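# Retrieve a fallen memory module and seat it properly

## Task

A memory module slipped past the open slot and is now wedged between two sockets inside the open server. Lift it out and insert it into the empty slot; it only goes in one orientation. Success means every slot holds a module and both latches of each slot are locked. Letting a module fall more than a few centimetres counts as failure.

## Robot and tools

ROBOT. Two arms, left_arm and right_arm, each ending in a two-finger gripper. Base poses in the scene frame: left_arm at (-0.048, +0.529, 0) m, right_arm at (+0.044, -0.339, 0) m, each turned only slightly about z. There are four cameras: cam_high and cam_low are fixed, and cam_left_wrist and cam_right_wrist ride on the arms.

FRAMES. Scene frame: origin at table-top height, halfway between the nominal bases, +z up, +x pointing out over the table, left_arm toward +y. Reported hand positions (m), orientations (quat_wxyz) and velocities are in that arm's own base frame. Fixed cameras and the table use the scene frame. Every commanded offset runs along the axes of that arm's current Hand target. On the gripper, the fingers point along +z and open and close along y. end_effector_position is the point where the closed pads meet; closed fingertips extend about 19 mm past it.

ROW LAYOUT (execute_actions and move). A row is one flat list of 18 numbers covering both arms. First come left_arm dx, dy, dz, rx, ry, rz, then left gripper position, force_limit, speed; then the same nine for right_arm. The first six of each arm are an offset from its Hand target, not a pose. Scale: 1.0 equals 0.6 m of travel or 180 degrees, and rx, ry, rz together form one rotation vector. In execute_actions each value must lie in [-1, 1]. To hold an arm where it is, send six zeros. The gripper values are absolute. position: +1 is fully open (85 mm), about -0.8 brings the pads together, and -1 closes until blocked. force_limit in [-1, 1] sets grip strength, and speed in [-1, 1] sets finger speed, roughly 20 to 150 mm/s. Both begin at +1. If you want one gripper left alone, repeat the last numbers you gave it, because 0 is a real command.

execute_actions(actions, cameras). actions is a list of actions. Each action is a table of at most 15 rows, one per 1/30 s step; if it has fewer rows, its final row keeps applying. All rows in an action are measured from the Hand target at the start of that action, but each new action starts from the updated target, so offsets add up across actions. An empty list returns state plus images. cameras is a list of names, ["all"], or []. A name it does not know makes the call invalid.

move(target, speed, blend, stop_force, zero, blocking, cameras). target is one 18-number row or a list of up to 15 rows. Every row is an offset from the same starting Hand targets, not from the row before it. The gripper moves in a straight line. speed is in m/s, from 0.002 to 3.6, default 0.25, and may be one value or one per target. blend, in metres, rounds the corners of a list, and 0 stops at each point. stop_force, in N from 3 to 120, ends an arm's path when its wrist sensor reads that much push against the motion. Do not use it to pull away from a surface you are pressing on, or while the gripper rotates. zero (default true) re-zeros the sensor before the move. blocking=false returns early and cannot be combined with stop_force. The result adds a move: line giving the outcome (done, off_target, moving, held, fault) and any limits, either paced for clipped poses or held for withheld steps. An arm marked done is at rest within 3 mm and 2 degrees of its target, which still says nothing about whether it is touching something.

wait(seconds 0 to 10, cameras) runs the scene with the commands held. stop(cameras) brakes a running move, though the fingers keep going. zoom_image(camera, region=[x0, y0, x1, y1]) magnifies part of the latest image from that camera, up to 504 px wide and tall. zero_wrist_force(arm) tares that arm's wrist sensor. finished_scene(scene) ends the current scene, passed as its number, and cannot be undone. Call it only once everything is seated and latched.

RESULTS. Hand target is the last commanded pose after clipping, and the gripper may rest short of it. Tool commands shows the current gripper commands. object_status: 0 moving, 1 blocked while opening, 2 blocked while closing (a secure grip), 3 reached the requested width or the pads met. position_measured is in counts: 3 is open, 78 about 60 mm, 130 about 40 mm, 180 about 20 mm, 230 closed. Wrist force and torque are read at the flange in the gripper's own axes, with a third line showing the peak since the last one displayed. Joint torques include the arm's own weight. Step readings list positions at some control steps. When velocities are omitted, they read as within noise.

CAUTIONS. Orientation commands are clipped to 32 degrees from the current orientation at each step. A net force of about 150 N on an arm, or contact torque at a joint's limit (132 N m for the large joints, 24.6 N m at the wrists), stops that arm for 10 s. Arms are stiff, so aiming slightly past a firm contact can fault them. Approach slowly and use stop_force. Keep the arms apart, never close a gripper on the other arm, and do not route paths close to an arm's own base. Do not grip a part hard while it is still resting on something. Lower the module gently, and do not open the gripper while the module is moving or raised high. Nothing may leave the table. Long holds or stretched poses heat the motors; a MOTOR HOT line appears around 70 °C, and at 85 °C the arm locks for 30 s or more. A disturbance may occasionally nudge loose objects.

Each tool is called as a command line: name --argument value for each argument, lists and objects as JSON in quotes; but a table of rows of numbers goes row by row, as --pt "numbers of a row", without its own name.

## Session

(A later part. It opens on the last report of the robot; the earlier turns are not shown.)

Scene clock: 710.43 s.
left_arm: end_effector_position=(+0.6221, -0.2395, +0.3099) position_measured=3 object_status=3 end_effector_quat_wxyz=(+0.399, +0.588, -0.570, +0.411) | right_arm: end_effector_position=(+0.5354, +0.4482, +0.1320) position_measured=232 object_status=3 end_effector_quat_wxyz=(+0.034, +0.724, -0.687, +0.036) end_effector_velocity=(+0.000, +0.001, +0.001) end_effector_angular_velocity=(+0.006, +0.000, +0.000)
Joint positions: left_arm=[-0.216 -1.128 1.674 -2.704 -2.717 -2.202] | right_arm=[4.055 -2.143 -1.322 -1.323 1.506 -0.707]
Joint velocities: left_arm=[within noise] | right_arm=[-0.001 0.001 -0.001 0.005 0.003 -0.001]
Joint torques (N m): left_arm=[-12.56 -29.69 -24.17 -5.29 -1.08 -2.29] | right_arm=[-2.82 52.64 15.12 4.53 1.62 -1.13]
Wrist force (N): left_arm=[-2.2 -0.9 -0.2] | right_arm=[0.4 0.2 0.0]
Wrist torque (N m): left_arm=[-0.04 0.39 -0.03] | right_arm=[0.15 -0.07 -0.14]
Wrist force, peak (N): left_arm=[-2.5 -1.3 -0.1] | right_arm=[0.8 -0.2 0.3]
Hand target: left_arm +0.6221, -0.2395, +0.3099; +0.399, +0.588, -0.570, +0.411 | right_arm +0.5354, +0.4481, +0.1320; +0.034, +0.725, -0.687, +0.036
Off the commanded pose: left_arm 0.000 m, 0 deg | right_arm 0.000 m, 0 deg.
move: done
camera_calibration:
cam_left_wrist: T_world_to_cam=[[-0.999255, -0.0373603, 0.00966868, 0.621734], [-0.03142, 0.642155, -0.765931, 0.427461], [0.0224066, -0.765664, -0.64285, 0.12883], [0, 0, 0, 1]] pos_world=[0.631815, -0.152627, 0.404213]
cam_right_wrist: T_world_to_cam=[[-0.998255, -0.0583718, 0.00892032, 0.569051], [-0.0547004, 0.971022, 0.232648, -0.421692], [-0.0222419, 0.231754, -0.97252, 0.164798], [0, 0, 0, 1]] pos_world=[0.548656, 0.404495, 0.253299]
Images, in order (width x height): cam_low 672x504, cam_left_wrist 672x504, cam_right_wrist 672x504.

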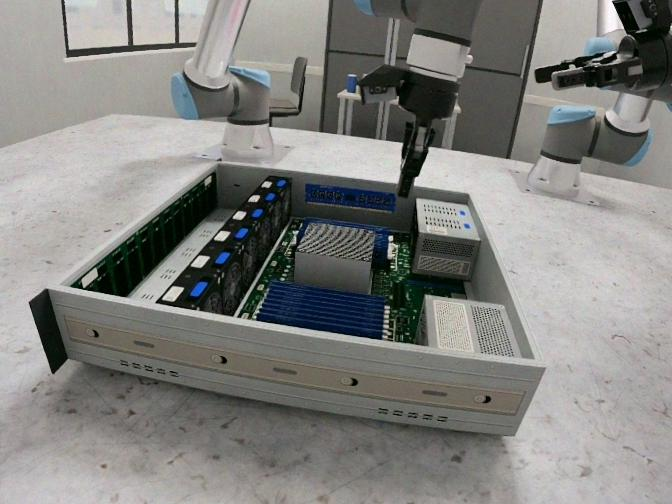

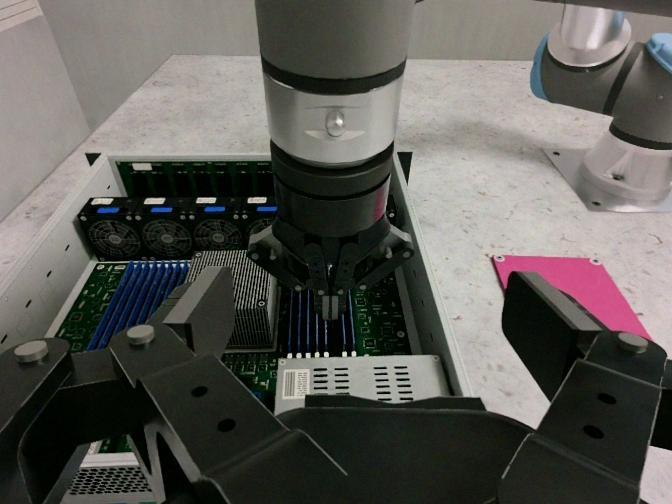

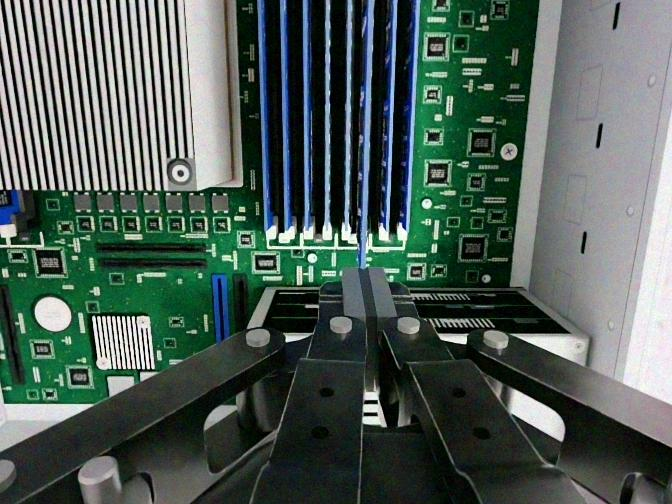

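move --target '[0,0,0,0,0,0,1,1,1, -0.00343,0.00807,0.04657,0,0,0,-0.97,0.8,-1]' --speed 0.03 --cameras '["cam_low","cam_left_wrist","cam_right_wrist"]'

zoom_image --camera "cam_low" --region '[296, 182, 356, 232]'

zoom_image --camera "cam_low" --region '[346, 182, 406, 232]'

zoom_image --camera "cam_right_wrist" --region '[250, 110, 430, 290]'

zoom_image --camera "cam_left_wrist" --region '[270, 270, 390, 370]'

Scene clock: 752.50 s.
left_arm: end_effector_position=(+0.6221, -0.2395, +0.3099) position_measured=3 object_status=3 end_effector_quat_wxyz=(+0.399, +0.588, -0.570, +0.411) | right_arm: end_effector_position=(+0.5306, +0.4471, +0.1038) position_measured=232 object_status=3 end_effector_quat_wxyz=(+0.034, +0.725, -0.687, +0.036) end_effector_velocity=(+0.000, +0.000, +0.001) end_effector_angular_velocity=(-0.002, +0.002, +0.000)
Joint positions: left_arm=[-0.216 -1.128 1.674 -2.704 -2.717 -2.202] | right_arm=[4.06 -2.157 -1.376 -1.255 1.506 -0.703]
Joint velocities: left_arm=[within noise] | right_arm=[0 0.001 0.003 -0.007 0.001 0]
Joint torques (N m): left_arm=[-13.41 -29.91 -24.26 -5.29 -1.17 -2.3] | right_arm=[4.1 52.63 28.76 0.37 1.39 1.56]
Wrist force (N): left_arm=[-2.3 -1.0 -0.2] | right_arm=[0.4 0.4 0.0]
Wrist torque (N m): left_arm=[-0.06 0.42 -0.04] | right_arm=[0.18 -0.09 -0.11]
Wrist force, peak (N): left_arm=[-2.6 -1.1 0.0] | right_arm=[0.5 0.7 0.6]
Hand target: left_arm +0.6221, -0.2395, +0.3099; +0.399, +0.588, -0.570, +0.411 | right_arm +0.5306, +0.4471, +0.1040; +0.034, +0.725, -0.687, +0.036
Off the commanded pose: left_arm 0.000 m, 0 deg | right_arm 0.000 m, 0 deg.
move: done
camera_calibration:
cam_left_wrist: T_world_to_cam=[[-0.999255, -0.0373603, 0.00966868, 0.621734], [-0.03142, 0.642155, -0.765931, 0.427461], [0.0224066, -0.765664, -0.64285, 0.12883], [0, 0, 0, 1]] pos_world=[0.631815, -0.152627, 0.404213]
cam_right_wrist: T_world_to_cam=[[-0.998253, -0.0583934, 0.00900578, 0.564435], [-0.0546971, 0.970975, 0.232842, -0.414352], [-0.0223408, 0.231943, -0.972473, 0.137489], [0, 0, 0, 1]] pos_world=[0.543856, 0.403395, 0.2251]
Images, in order (width x height): cam_low 672x504, cam_left_wrist 672x504, cam_right_wrist 672x504.

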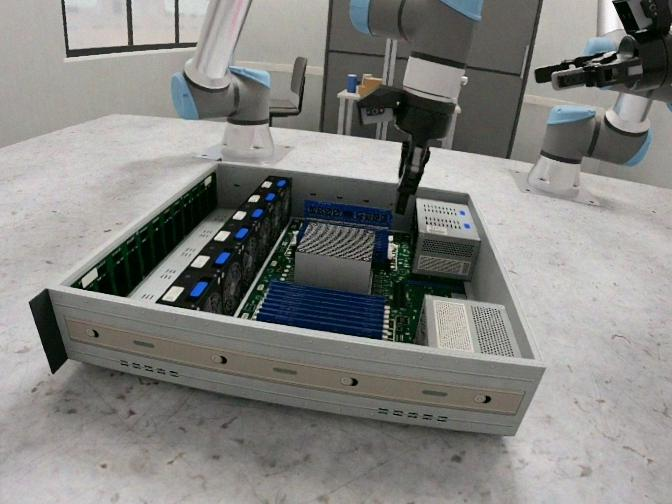

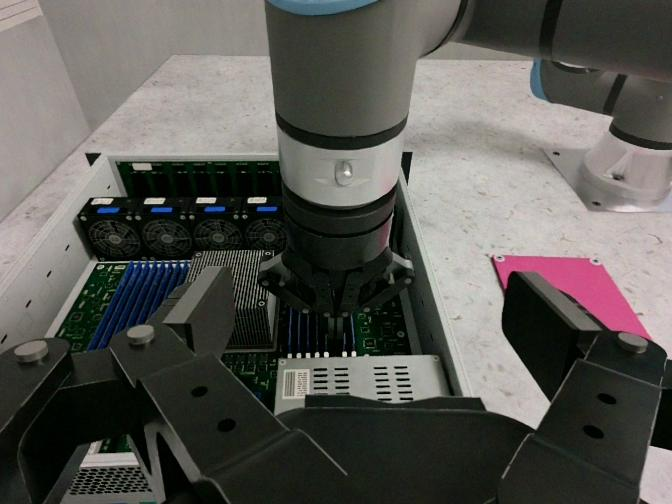

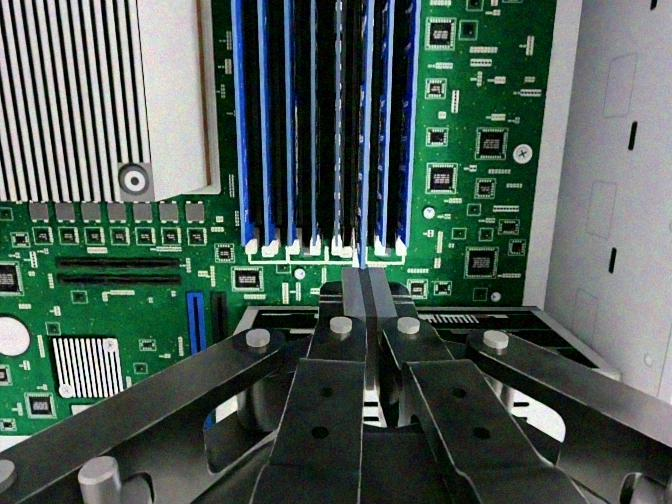

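Scaled by 8.400 from the camera's 672x504 image, which has a finer 960x720 frame.

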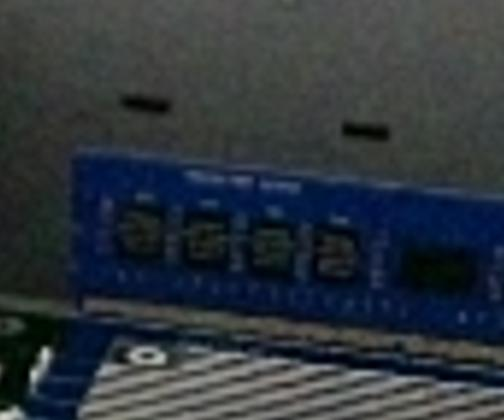

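Scaled by 8.400 from the camera's 672x504 image, which has a finer 960x720 frame.

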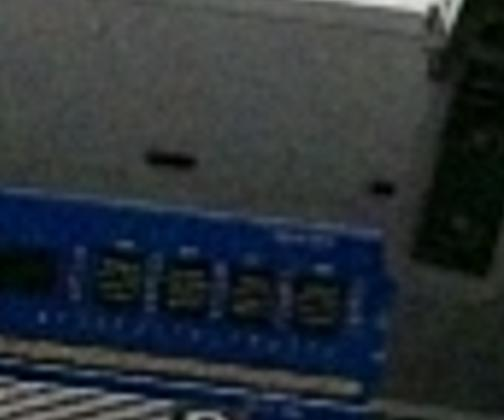

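Scaled by 2.800 from the camera's 672x504 image, which has a finer 960x720 frame.

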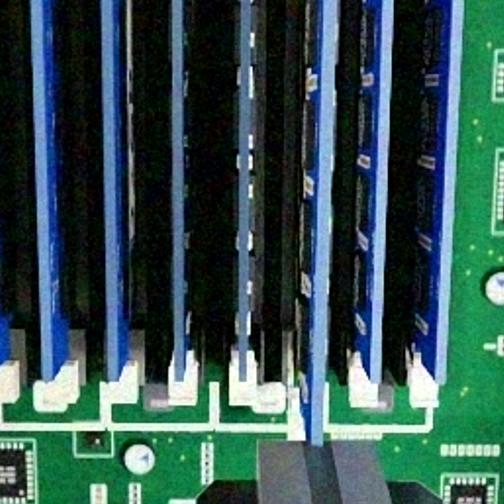

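Scaled by 4.200 from the camera's 672x504 image, which has a finer 960x720 frame.

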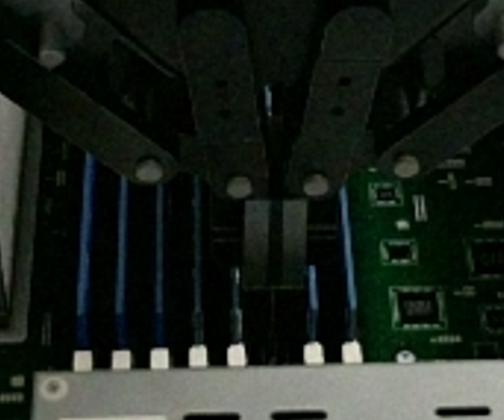

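zoom_image --camera "cam_right_wrist" --region '[290, 0, 430, 120]'

zoom_image --camera "cam_right_wrist" --region '[290, 150, 430, 270]'

Scaled by 3.600 from the camera's 672x504 image, which has a finer 960x720 frame.

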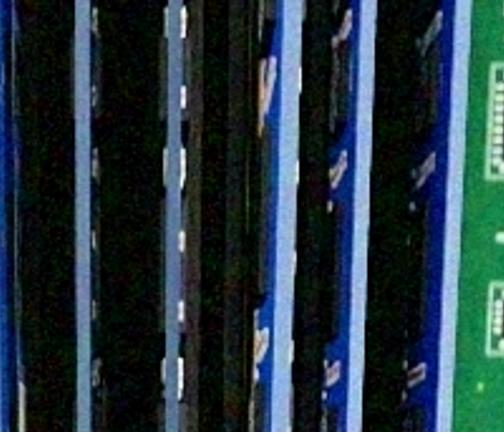

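Scaled by 3.600 from the camera's 672x504 image, which has a finer 960x720 frame.

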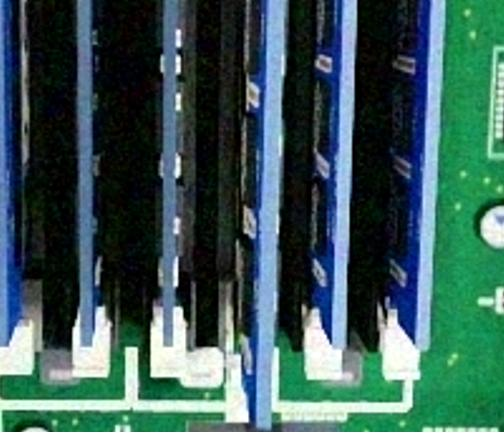

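move --target '[0,0,0,0,0,0,1,1,1, -0.00274,0.00117,0.02653,0,0,-0.0025,-0.97,0.8,-1]' --speed 0.02 --stop_force 5 --cameras '["cam_low","cam_left_wrist","cam_right_wrist"]'

zoom_image --camera "cam_low" --region '[296, 182, 356, 232]'

zoom_image --camera "cam_low" --region '[346, 192, 406, 242]'

zoom_image --camera "cam_right_wrist" --region '[290, 0, 430, 120]'

zoom_image --camera "cam_right_wrist" --region '[290, 170, 430, 290]'

zoom_image --camera "cam_left_wrist" --region '[270, 270, 390, 370]'

Scene clock: 810.57 s.
left_arm: end_effector_position=(+0.6221, -0.2395, +0.3099) position_measured=3 object_status=3 end_effector_quat_wxyz=(+0.399, +0.588, -0.570, +0.411) | right_arm: end_effector_position=(+0.5299, +0.4471, +0.0880) position_measured=232 object_status=3 end_effector_quat_wxyz=(+0.034, +0.727, -0.685, +0.036)
Joint positions: left_arm=[-0.216 -1.128 1.674 -2.704 -2.717 -2.202] | right_arm=[4.06 -2.17 -1.397 -1.221 1.506 -0.71]
Joint torques (N m): left_arm=[-12.79 -30.32 -23.79 -5.22 -1.17 -2.33] | right_arm=[5.2 52.71 27.39 0.33 1.43 1.56]
Wrist force (N): left_arm=[-2.2 -1.2 -0.3] | right_arm=[0.2 0.6 0.3]
Wrist torque (N m): left_arm=[-0.08 0.38 -0.04] | right_arm=[0.21 -0.04 0.02]
Wrist force, peak (N): left_arm=[-2.6 -1.3 -0.4] | right_arm=[0.2 0.8 0.5]
Hand target: left_arm +0.6221, -0.2395, +0.3099; +0.399, +0.588, -0.570, +0.411 | right_arm +0.5299, +0.4471, +0.0880; +0.034, +0.727, -0.685, +0.036
Off the commanded pose: left_arm 0.000 m, 0 deg | right_arm 0.000 m, 0 deg.
move: done
camera_calibration:
cam_left_wrist: T_world_to_cam=[[-0.999255, -0.0373603, 0.00966868, 0.621734], [-0.03142, 0.642155, -0.765931, 0.427461], [0.0224066, -0.765664, -0.64285, 0.12883], [0, 0, 0, 1]] pos_world=[0.631815, -0.152627, 0.404213]
cam_right_wrist: T_world_to_cam=[[-0.997761, -0.0661782, 0.0096845, 0.567074], [-0.0621115, 0.970524, 0.232863, -0.40658], [-0.0248095, 0.23174, -0.972461, 0.123515], [0, 0, 0, 1]] pos_world=[0.543615, 0.4035, 0.209299]
Images, in order (width x height): cam_low 672x504, cam_left_wrist 672x504, cam_right_wrist 672x504.

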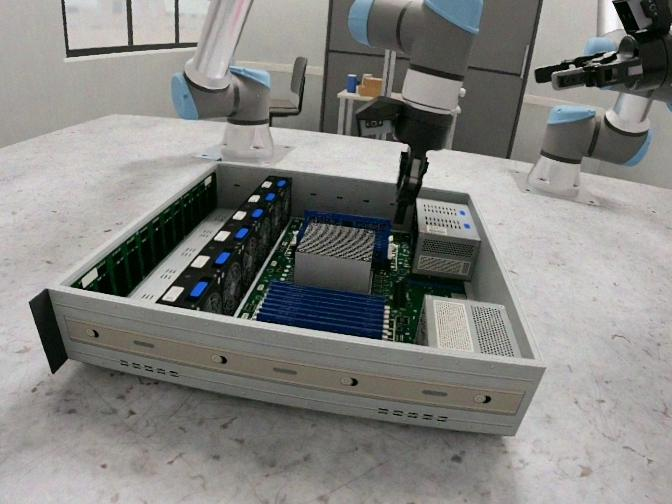

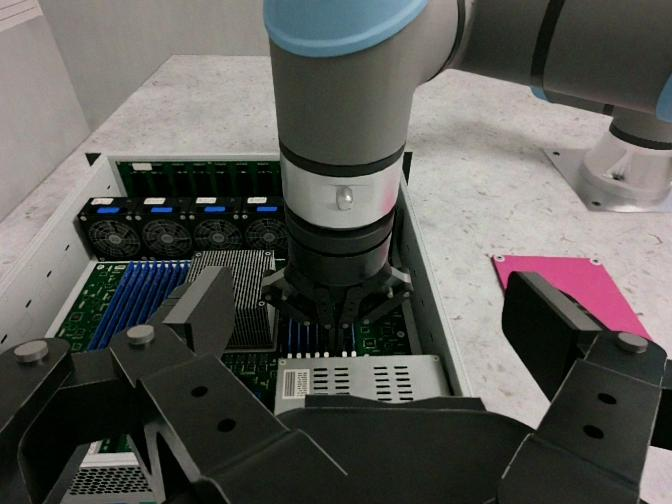

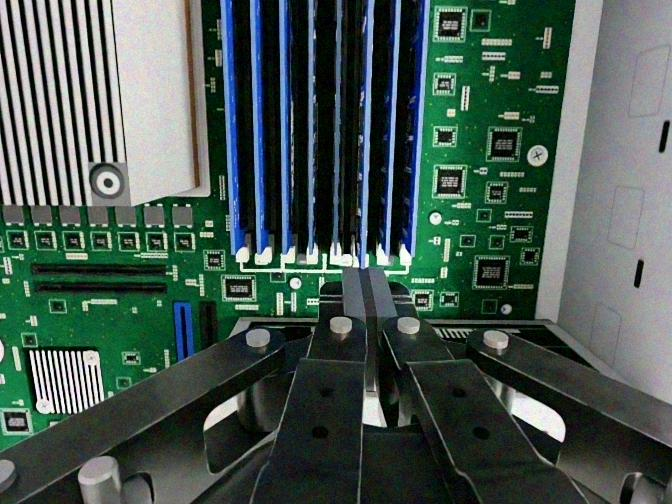

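Scaled by 8.400 from the camera's 672x504 image, which has a finer 960x720 frame.

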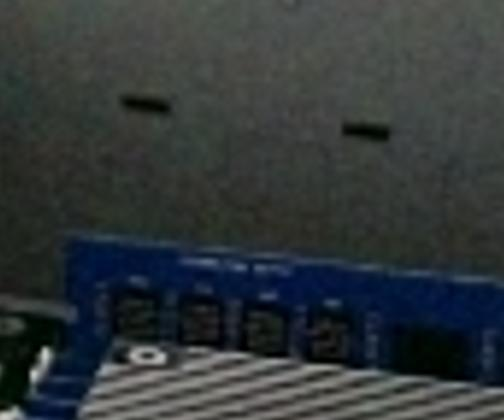

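Scaled by 8.400 from the camera's 672x504 image, which has a finer 960x720 frame.

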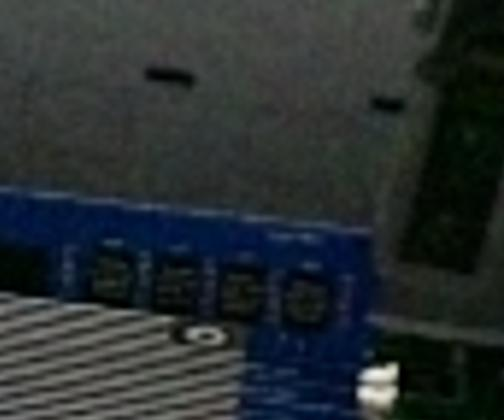

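Scaled by 3.600 from the camera's 672x504 image, which has a finer 960x720 frame.

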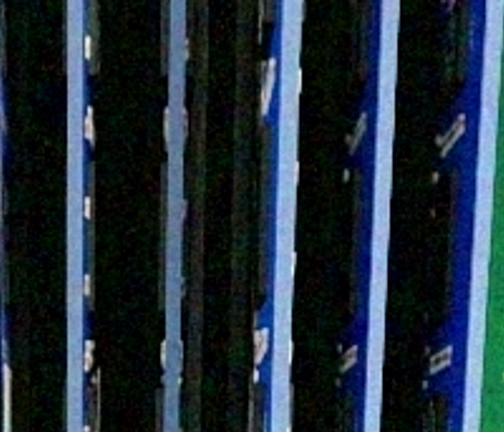

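Scaled by 3.600 from the camera's 672x504 image, which has a finer 960x720 frame.

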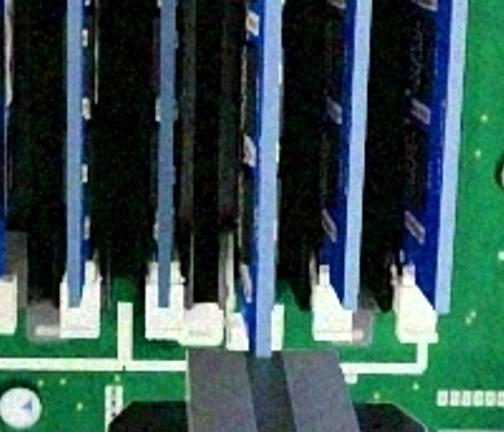

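Scaled by 4.200 from the camera's 672x504 image, which has a finer 960x720 frame.

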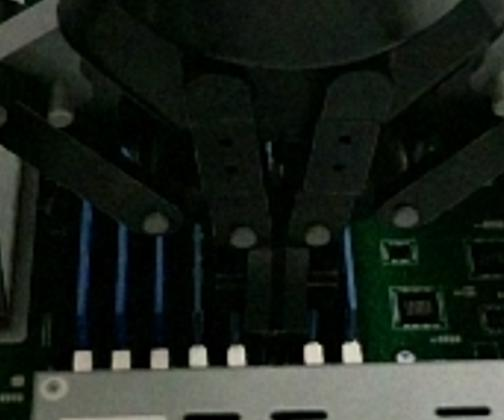

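zoom_image --camera "cam_right_wrist" --region '[325, 225, 395, 285]'

zoom_image --camera "cam_left_wrist" --region '[305, 320, 375, 370]'

Scaled by 7.200 from the camera's 672x504 image, which has a finer 960x720 frame.

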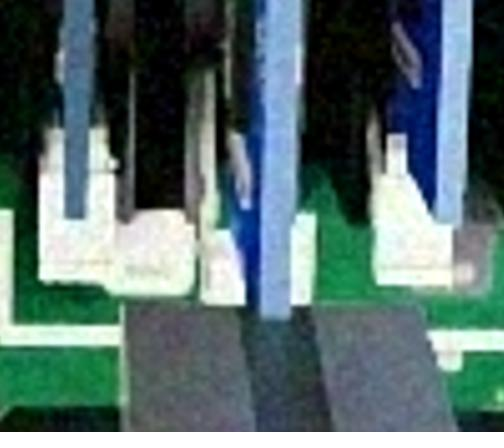

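Scaled by 7.200 from the camera's 672x504 image, which has a finer 960x720 frame.

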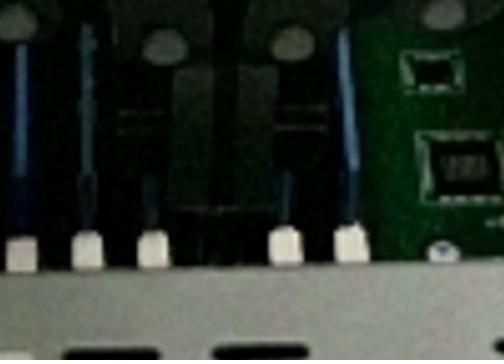

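move --target '[0,0,0,0,0,0,1,1,1, -0.00204,0.0005,0.0199,0,0,0,-0.97,0.8,-1]' --speed 0.02 --stop_force 4 --cameras '["cam_low","cam_left_wrist","cam_right_wrist"]'

zoom_image --camera "cam_low" --region '[296, 192, 356, 242]'

zoom_image --camera "cam_low" --region '[346, 192, 406, 242]'

zoom_image --camera "cam_right_wrist" --region '[290, 0, 430, 120]'

zoom_image --camera "cam_right_wrist" --region '[325, 225, 395, 285]'

zoom_image --camera "cam_left_wrist" --region '[305, 320, 375, 370]'

Scene clock: 876.33 s.
left_arm: end_effector_position=(+0.6221, -0.2395, +0.3099) position_measured=3 object_status=3 end_effector_quat_wxyz=(+0.399, +0.588, -0.570, +0.411) | right_arm: end_effector_position=(+0.5296, +0.4471, +0.0760) position_measured=232 object_status=3 end_effector_quat_wxyz=(+0.034, +0.727, -0.685, +0.036)
Joint positions: left_arm=[-0.216 -1.128 1.674 -2.704 -2.717 -2.202] | right_arm=[4.061 -2.182 -1.411 -1.195 1.506 -0.71]
Joint torques (N m): left_arm=[-12.53 -30.36 -24.03 -5.25 -1.39 -2.26] | right_arm=[6.81 52.9 27.39 0.48 1.32 1.52]
Wrist force (N): left_arm=[-2.3 -1.1 -0.3] | right_arm=[0.5 0.6 0.1]
Wrist torque (N m): left_arm=[-0.06 0.41 -0.04] | right_arm=[0.20 -0.09 -0.02]
Wrist force, peak (N): left_arm=[-2.6 -1.1 -0.2] | right_arm=[0.8 0.6 -0.2]
Hand target: left_arm +0.6221, -0.2395, +0.3099; +0.399, +0.588, -0.570, +0.411 | right_arm +0.5296, +0.4471, +0.0760; +0.034, +0.727, -0.685, +0.036
Off the commanded pose: left_arm 0.000 m, 0 deg | right_arm 0.000 m, 0 deg.
move: done
camera_calibration:
cam_left_wrist: T_world_to_cam=[[-0.999255, -0.0373603, 0.00966868, 0.621734], [-0.03142, 0.642155, -0.765931, 0.427461], [0.0224066, -0.765664, -0.64285, 0.12883], [0, 0, 0, 1]] pos_world=[0.631815, -0.152627, 0.404213]
cam_right_wrist: T_world_to_cam=[[-0.997761, -0.0661782, 0.0096845, 0.566891], [-0.0621115, 0.970524, 0.232863, -0.403804], [-0.0248095, 0.23174, -0.972461, 0.111838], [0, 0, 0, 1]] pos_world=[0.543315, 0.4035, 0.197299]
Images, in order (width x height): cam_low 672x504, cam_left_wrist 672x504, cam_right_wrist 672x504.

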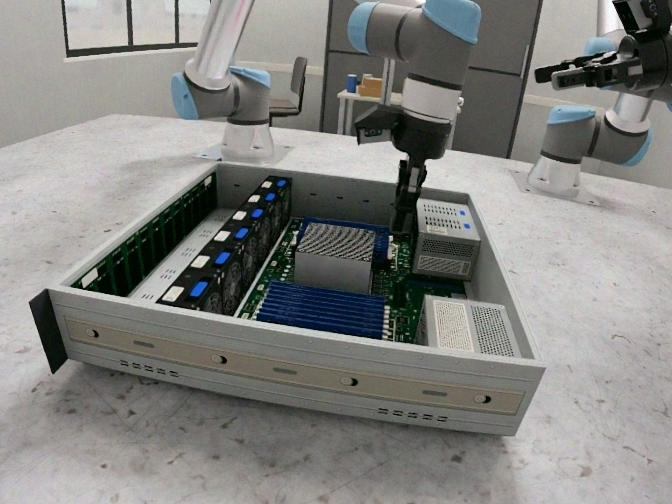

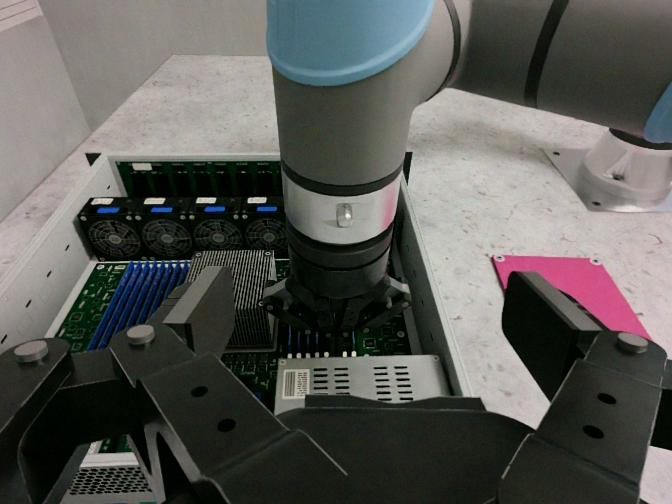

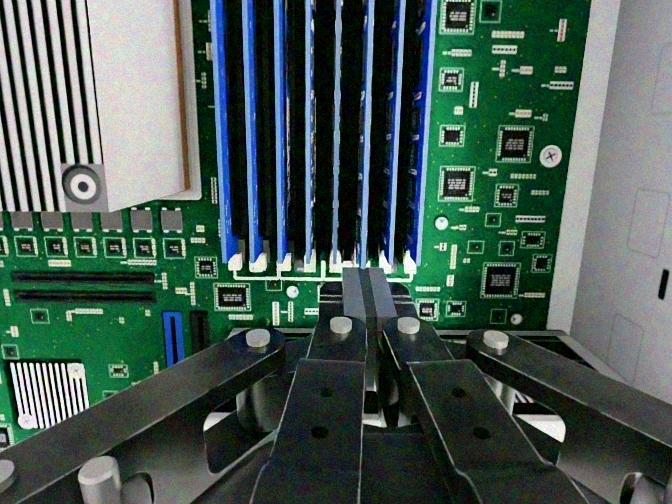

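Scaled by 8.400 from the camera's 672x504 image, which has a finer 960x720 frame.

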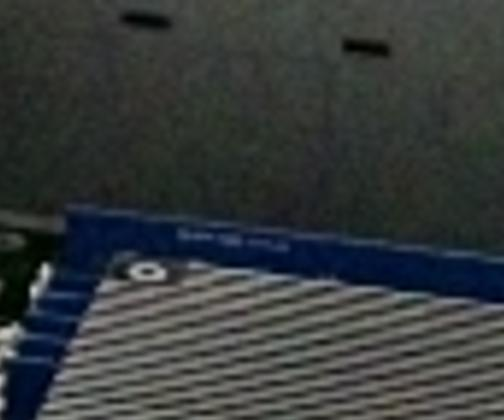

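Scaled by 8.400 from the camera's 672x504 image, which has a finer 960x720 frame.

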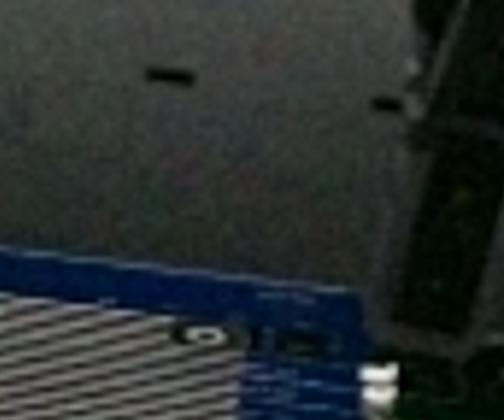

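Scaled by 3.600 from the camera's 672x504 image, which has a finer 960x720 frame.

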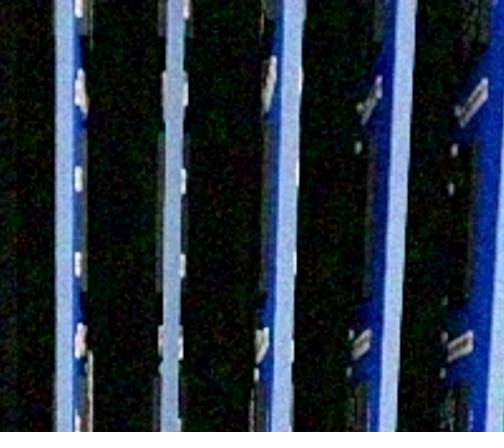

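Scaled by 7.200 from the camera's 672x504 image, which has a finer 960x720 frame.

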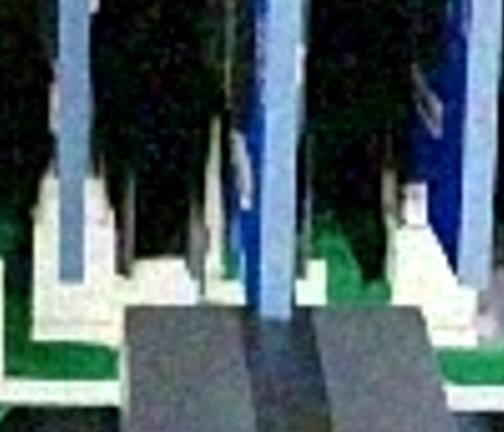

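Scaled by 7.200 from the camera's 672x504 image, which has a finer 960x720 frame.

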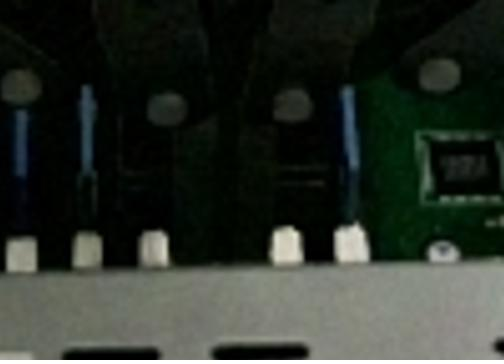

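move --target '[0,0,0,0,0,0,1,1,1, 0,0.00033,0.005,0,0,0,-0.97,0.8,-1]' --speed 0.01 --stop_force 4 --cameras '["cam_low","cam_left_wrist","cam_right_wrist"]'

zoom_image --camera "cam_low" --region '[296, 192, 356, 242]'

zoom_image --camera "cam_low" --region '[366, 202, 426, 252]'

zoom_image --camera "cam_right_wrist" --region '[325, 225, 395, 285]'

zoom_image --camera "cam_left_wrist" --region '[305, 320, 375, 370]'

Scene clock: 925.30 s.
left_arm: end_effector_position=(+0.6221, -0.2395, +0.3099) position_measured=3 object_status=3 end_effector_quat_wxyz=(+0.399, +0.588, -0.570, +0.411) | right_arm: end_effector_position=(+0.5294, +0.4468, +0.0730) position_measured=232 object_status=3 end_effector_quat_wxyz=(+0.034, +0.727, -0.685, +0.036)
Joint positions: left_arm=[-0.216 -1.128 1.674 -2.704 -2.717 -2.202] | right_arm=[4.061 -2.185 -1.416 -1.188 1.506 -0.71]
Joint torques (N m): left_arm=[-12.77 -30.48 -24.49 -5.24 -1.4 -2.31] | right_arm=[-2.21 47.29 25.85 0.47 0.11 -1.69]
Wrist force (N): left_arm=[-2.2 -1.1 -0.2] | right_arm=[0.6 0.7 0.1]
Wrist torque (N m): left_arm=[-0.07 0.40 -0.04] | right_arm=[0.21 -0.09 -0.03]
Wrist force, peak (N): left_arm=[-2.6 -1.1 -0.3] | right_arm=[0.7 0.9 -0.3]
Hand target: left_arm +0.6221, -0.2395, +0.3099; +0.399, +0.588, -0.570, +0.411 | right_arm +0.5294, +0.4468, +0.0730; +0.034, +0.727, -0.685, +0.036
Off the commanded pose: left_arm 0.000 m, 0 deg | right_arm 0.000 m, 0 deg.
move: done
camera_calibration:
cam_left_wrist: T_world_to_cam=[[-0.999255, -0.0373603, 0.00966868, 0.621734], [-0.03142, 0.642155, -0.765931, 0.427461], [0.0224066, -0.765664, -0.64285, 0.12883], [0, 0, 0, 1]] pos_world=[0.631815, -0.152627, 0.404213]
cam_right_wrist: T_world_to_cam=[[-0.997758, -0.066201, 0.00978163, 0.56669], [-0.0621109, 0.970523, 0.232869, -0.402828], [-0.0249095, 0.23174, -0.972459, 0.109039], [0, 0, 0, 1]] pos_world=[0.543116, 0.4032, 0.194299]
Images, in order (width x height): cam_low 672x504, cam_left_wrist 672x504, cam_right_wrist 672x504.

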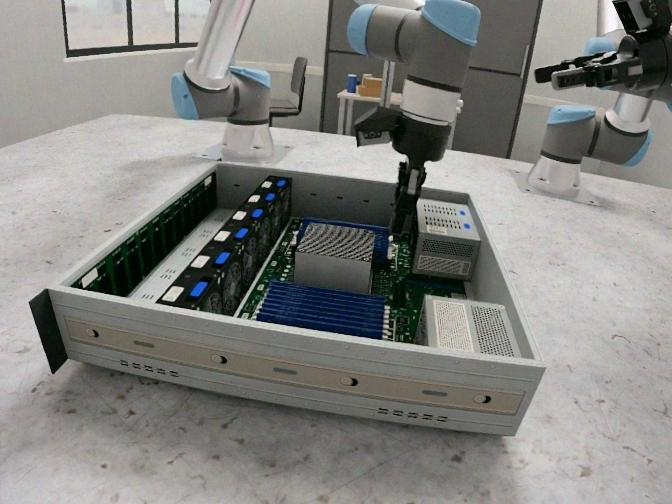

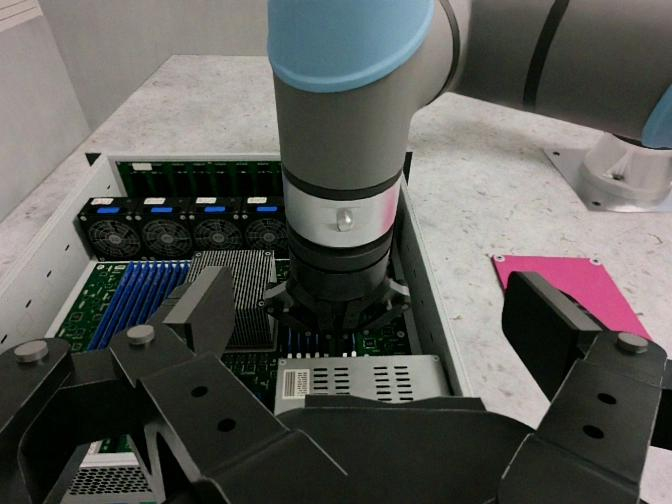

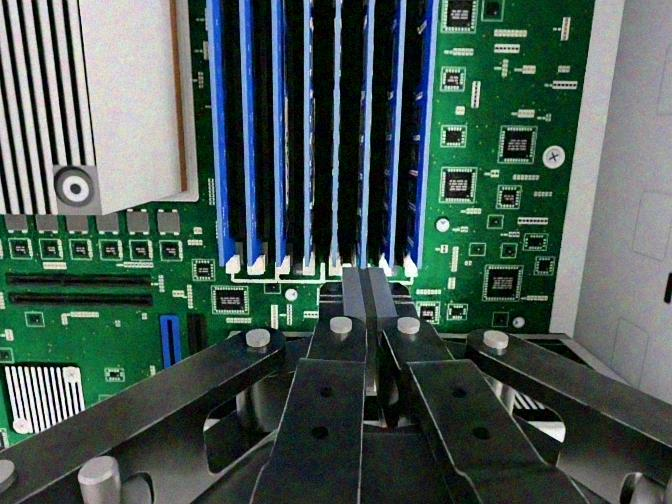

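Scaled by 8.400 from the camera's 672x504 image, which has a finer 960x720 frame.

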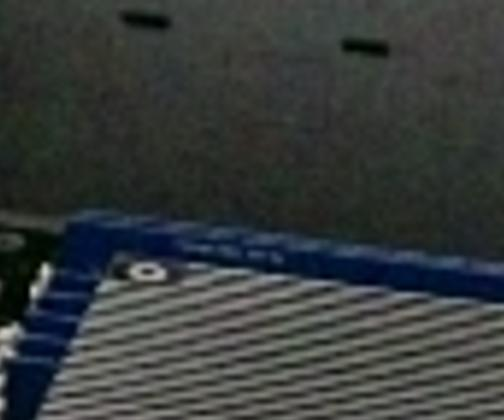

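Scaled by 8.400 from the camera's 672x504 image, which has a finer 960x720 frame.

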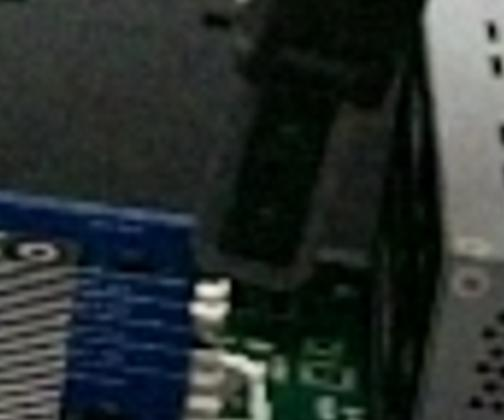

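Scaled by 7.200 from the camera's 672x504 image, which has a finer 960x720 frame.

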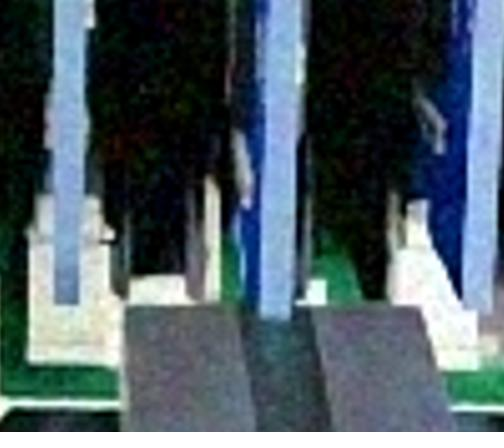

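Scaled by 7.200 from the camera's 672x504 image, which has a finer 960x720 frame.

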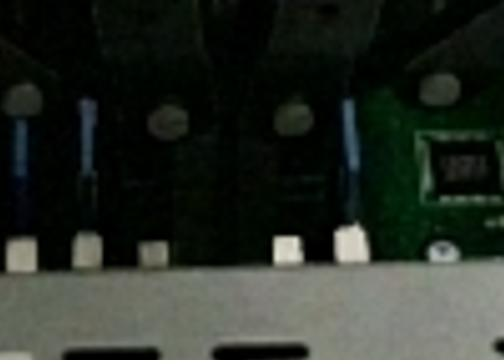

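move --target '[0,0,0,0,0,0,1,1,1, -0.0005,0,0.0058,0,0,0,-0.97,0.8,-1]' --speed 0.005 --stop_force 4 --cameras '["cam_low","cam_left_wrist","cam_right_wrist"]'

zoom_image --camera "cam_right_wrist" --region '[325, 225, 395, 285]'

Scene clock: 934.67 s.
left_arm: end_effector_position=(+0.6221, -0.2395, +0.3099) position_measured=3 object_status=3 end_effector_quat_wxyz=(+0.399, +0.588, -0.570, +0.411) | right_arm: end_effector_position=(+0.5294, +0.4468, +0.0695) position_measured=232 object_status=3 end_effector_quat_wxyz=(+0.034, +0.727, -0.685, +0.036)
Joint positions: left_arm=[-0.216 -1.128 1.674 -2.704 -2.717 -2.202] | right_arm=[4.061 -2.188 -1.42 -1.181 1.506 -0.71]
Joint torques (N m): left_arm=[-12.74 -30.09 -24.49 -5.12 -1.43 -2.36] | right_arm=[-4.92 48.18 21.46 1.16 -1.61 -1.61]
Wrist force (N): left_arm=[-2.2 -1.1 -0.3] | right_arm=[0.8 0.6 -0.2]
Wrist torque (N m): left_arm=[-0.08 0.42 -0.04] | right_arm=[0.17 -0.10 -0.03]
Wrist force, peak (N): left_arm=[-2.7 -1.2 -0.4] | right_arm=[0.8 0.7 0.1]
Hand target: left_arm +0.6221, -0.2395, +0.3099; +0.399, +0.588, -0.570, +0.411 | right_arm +0.5294, +0.4468, +0.0695; +0.034, +0.727, -0.685, +0.036
Off the commanded pose: left_arm 0.000 m, 0 deg | right_arm 0.000 m, 0 deg.
move: done
camera_calibration:
cam_left_wrist: T_world_to_cam=[[-0.999255, -0.0373603, 0.00966868, 0.621734], [-0.03142, 0.642155, -0.765931, 0.427461], [0.0224066, -0.765664, -0.64285, 0.12883], [0, 0, 0, 1]] pos_world=[0.631815, -0.152627, 0.404213]
cam_right_wrist: T_world_to_cam=[[-0.997758, -0.066201, 0.00978163, 0.566724], [-0.0621109, 0.970523, 0.232869, -0.402013], [-0.0249095, 0.23174, -0.972459, 0.105636], [0, 0, 0, 1]] pos_world=[0.543116, 0.4032, 0.190799]
Images, in order (width x height): cam_low 672x504, cam_left_wrist 672x504, cam_right_wrist 672x504.

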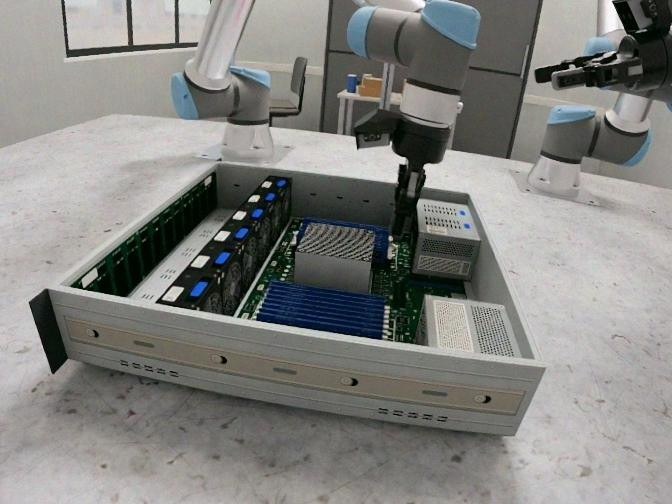

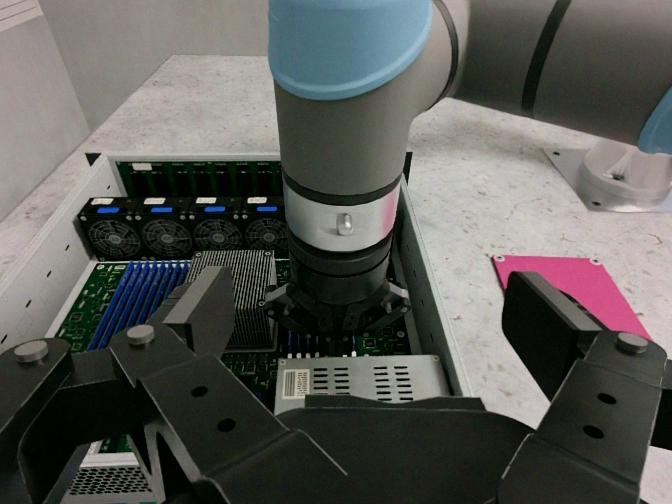

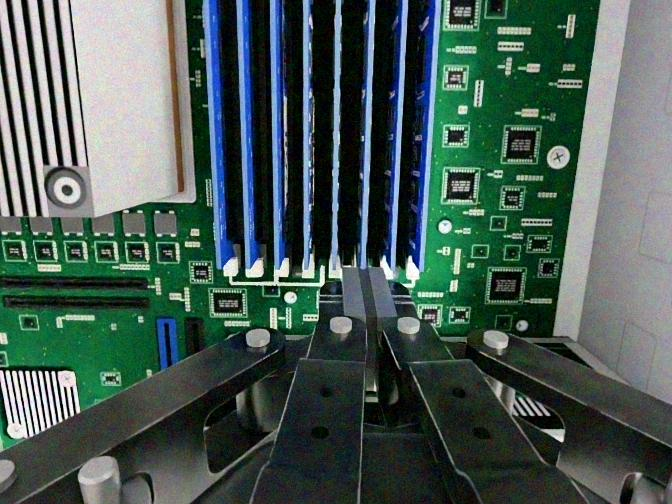

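Scaled by 7.200 from the camera's 672x504 image, which has a finer 960x720 frame.

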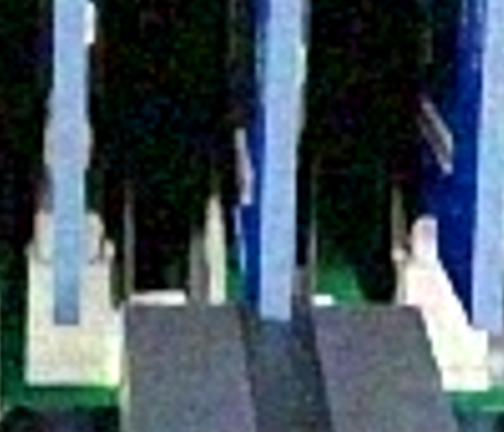

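move --target '[0,0,0,0,0,0,1,1,1, -0.0006,0,0.0067,0,0,0,-0.97,0.8,-1]' --speed 0.004 --stop_force 4 --cameras '["cam_low","cam_left_wrist","cam_right_wrist"]'

zoom_image --camera "cam_right_wrist" --region '[325, 225, 395, 285]'

zoom_image --camera "cam_low" --region '[290, 192, 410, 282]'

Scene clock: 944.87 s.
left_arm: end_effector_position=(+0.6221, -0.2395, +0.3099) position_measured=3 object_status=3 end_effector_quat_wxyz=(+0.399, +0.588, -0.570, +0.411) | right_arm: end_effector_position=(+0.5294, +0.4468, +0.0672) position_measured=232 object_status=3 end_effector_quat_wxyz=(+0.034, +0.727, -0.685, +0.036)
Joint positions: left_arm=[-0.216 -1.128 1.674 -2.704 -2.717 -2.202] | right_arm=[4.061 -2.191 -1.422 -1.176 1.506 -0.71]
Joint torques (N m): left_arm=[-12.45 -30.44 -24.32 -5.17 -1.55 -2.36] | right_arm=[-5.89 50.17 25.83 0.03 -1.25 -1.53]
Wrist force (N): left_arm=[-2.1 -1.1 -0.3] | right_arm=[0.5 0.7 -3.2]
Wrist torque (N m): left_arm=[-0.08 0.40 -0.04] | right_arm=[0.15 -0.09 -0.03]
Wrist force, peak (N): left_arm=[-2.7 -1.2 -0.3] | right_arm=[0.0 0.7 -5.4]
Hand target: left_arm +0.6221, -0.2395, +0.3099; +0.399, +0.588, -0.570, +0.411 | right_arm +0.5294, +0.4468, +0.0673; +0.034, +0.727, -0.685, +0.036 (not the last commanded pose)
Off the commanded pose: left_arm 0.000 m, 0 deg | right_arm 0.002 m, 0 deg.
move: contact (right_arm)
camera_calibration:
cam_left_wrist: T_world_to_cam=[[-0.999255, -0.0373603, 0.00966868, 0.621734], [-0.03142, 0.642155, -0.765931, 0.427461], [0.0224066, -0.765664, -0.64285, 0.12883], [0, 0, 0, 1]] pos_world=[0.631815, -0.152627, 0.404213]
cam_right_wrist: T_world_to_cam=[[-0.997761, -0.0661782, 0.0096845, 0.56675], [-0.0621115, 0.970524, 0.232863, -0.401379], [-0.0248095, 0.23174, -0.972461, 0.103368], [0, 0, 0, 1]] pos_world=[0.543115, 0.4031, 0.188499]
Images, in order (width x height): cam_low 672x504, cam_left_wrist 672x504, cam_right_wrist 672x504.

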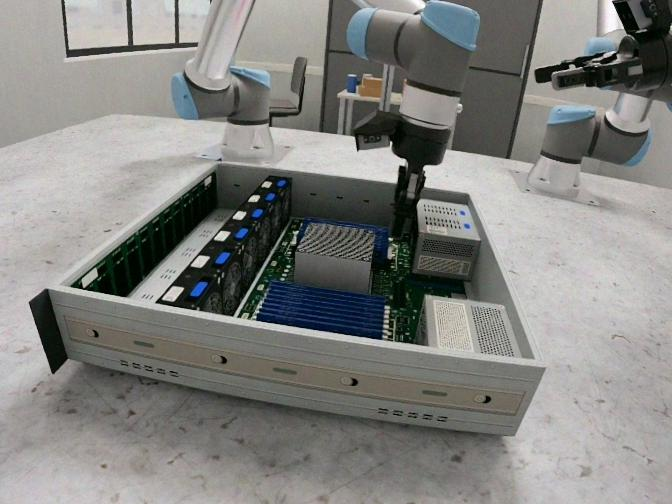

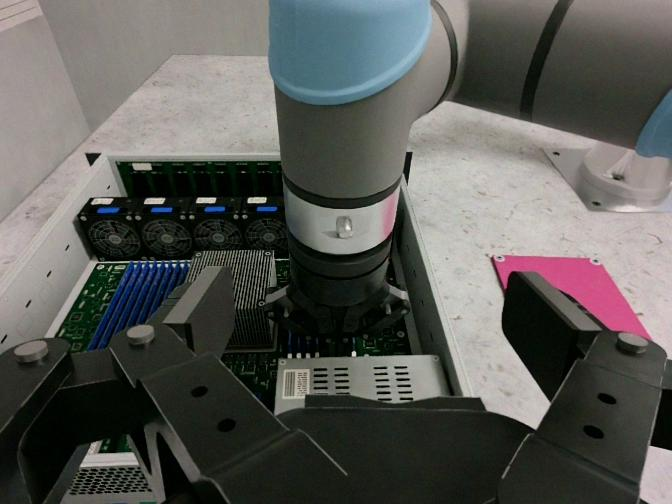

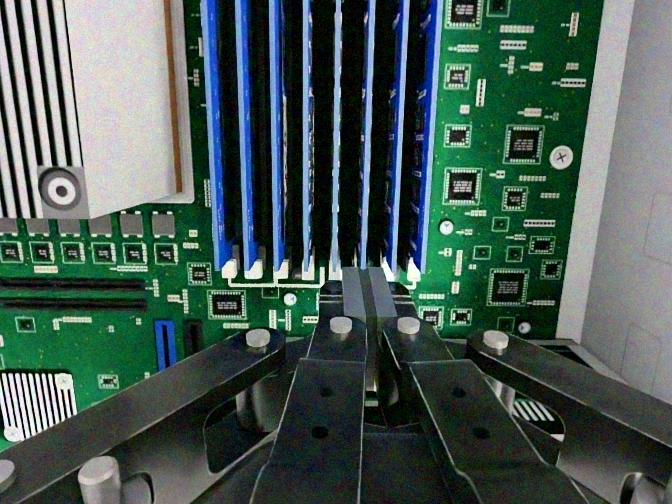

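Scaled by 7.200 from the camera's 672x504 image, which has a finer 960x720 frame.

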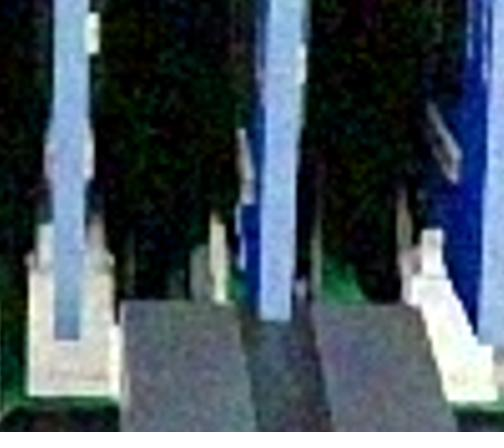

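Scaled by 4.200 from the camera's 672x504 image, which has a finer 960x720 frame.

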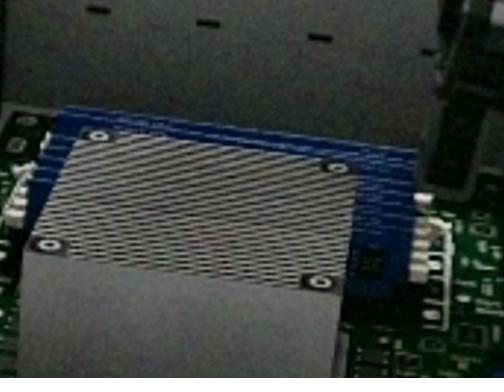

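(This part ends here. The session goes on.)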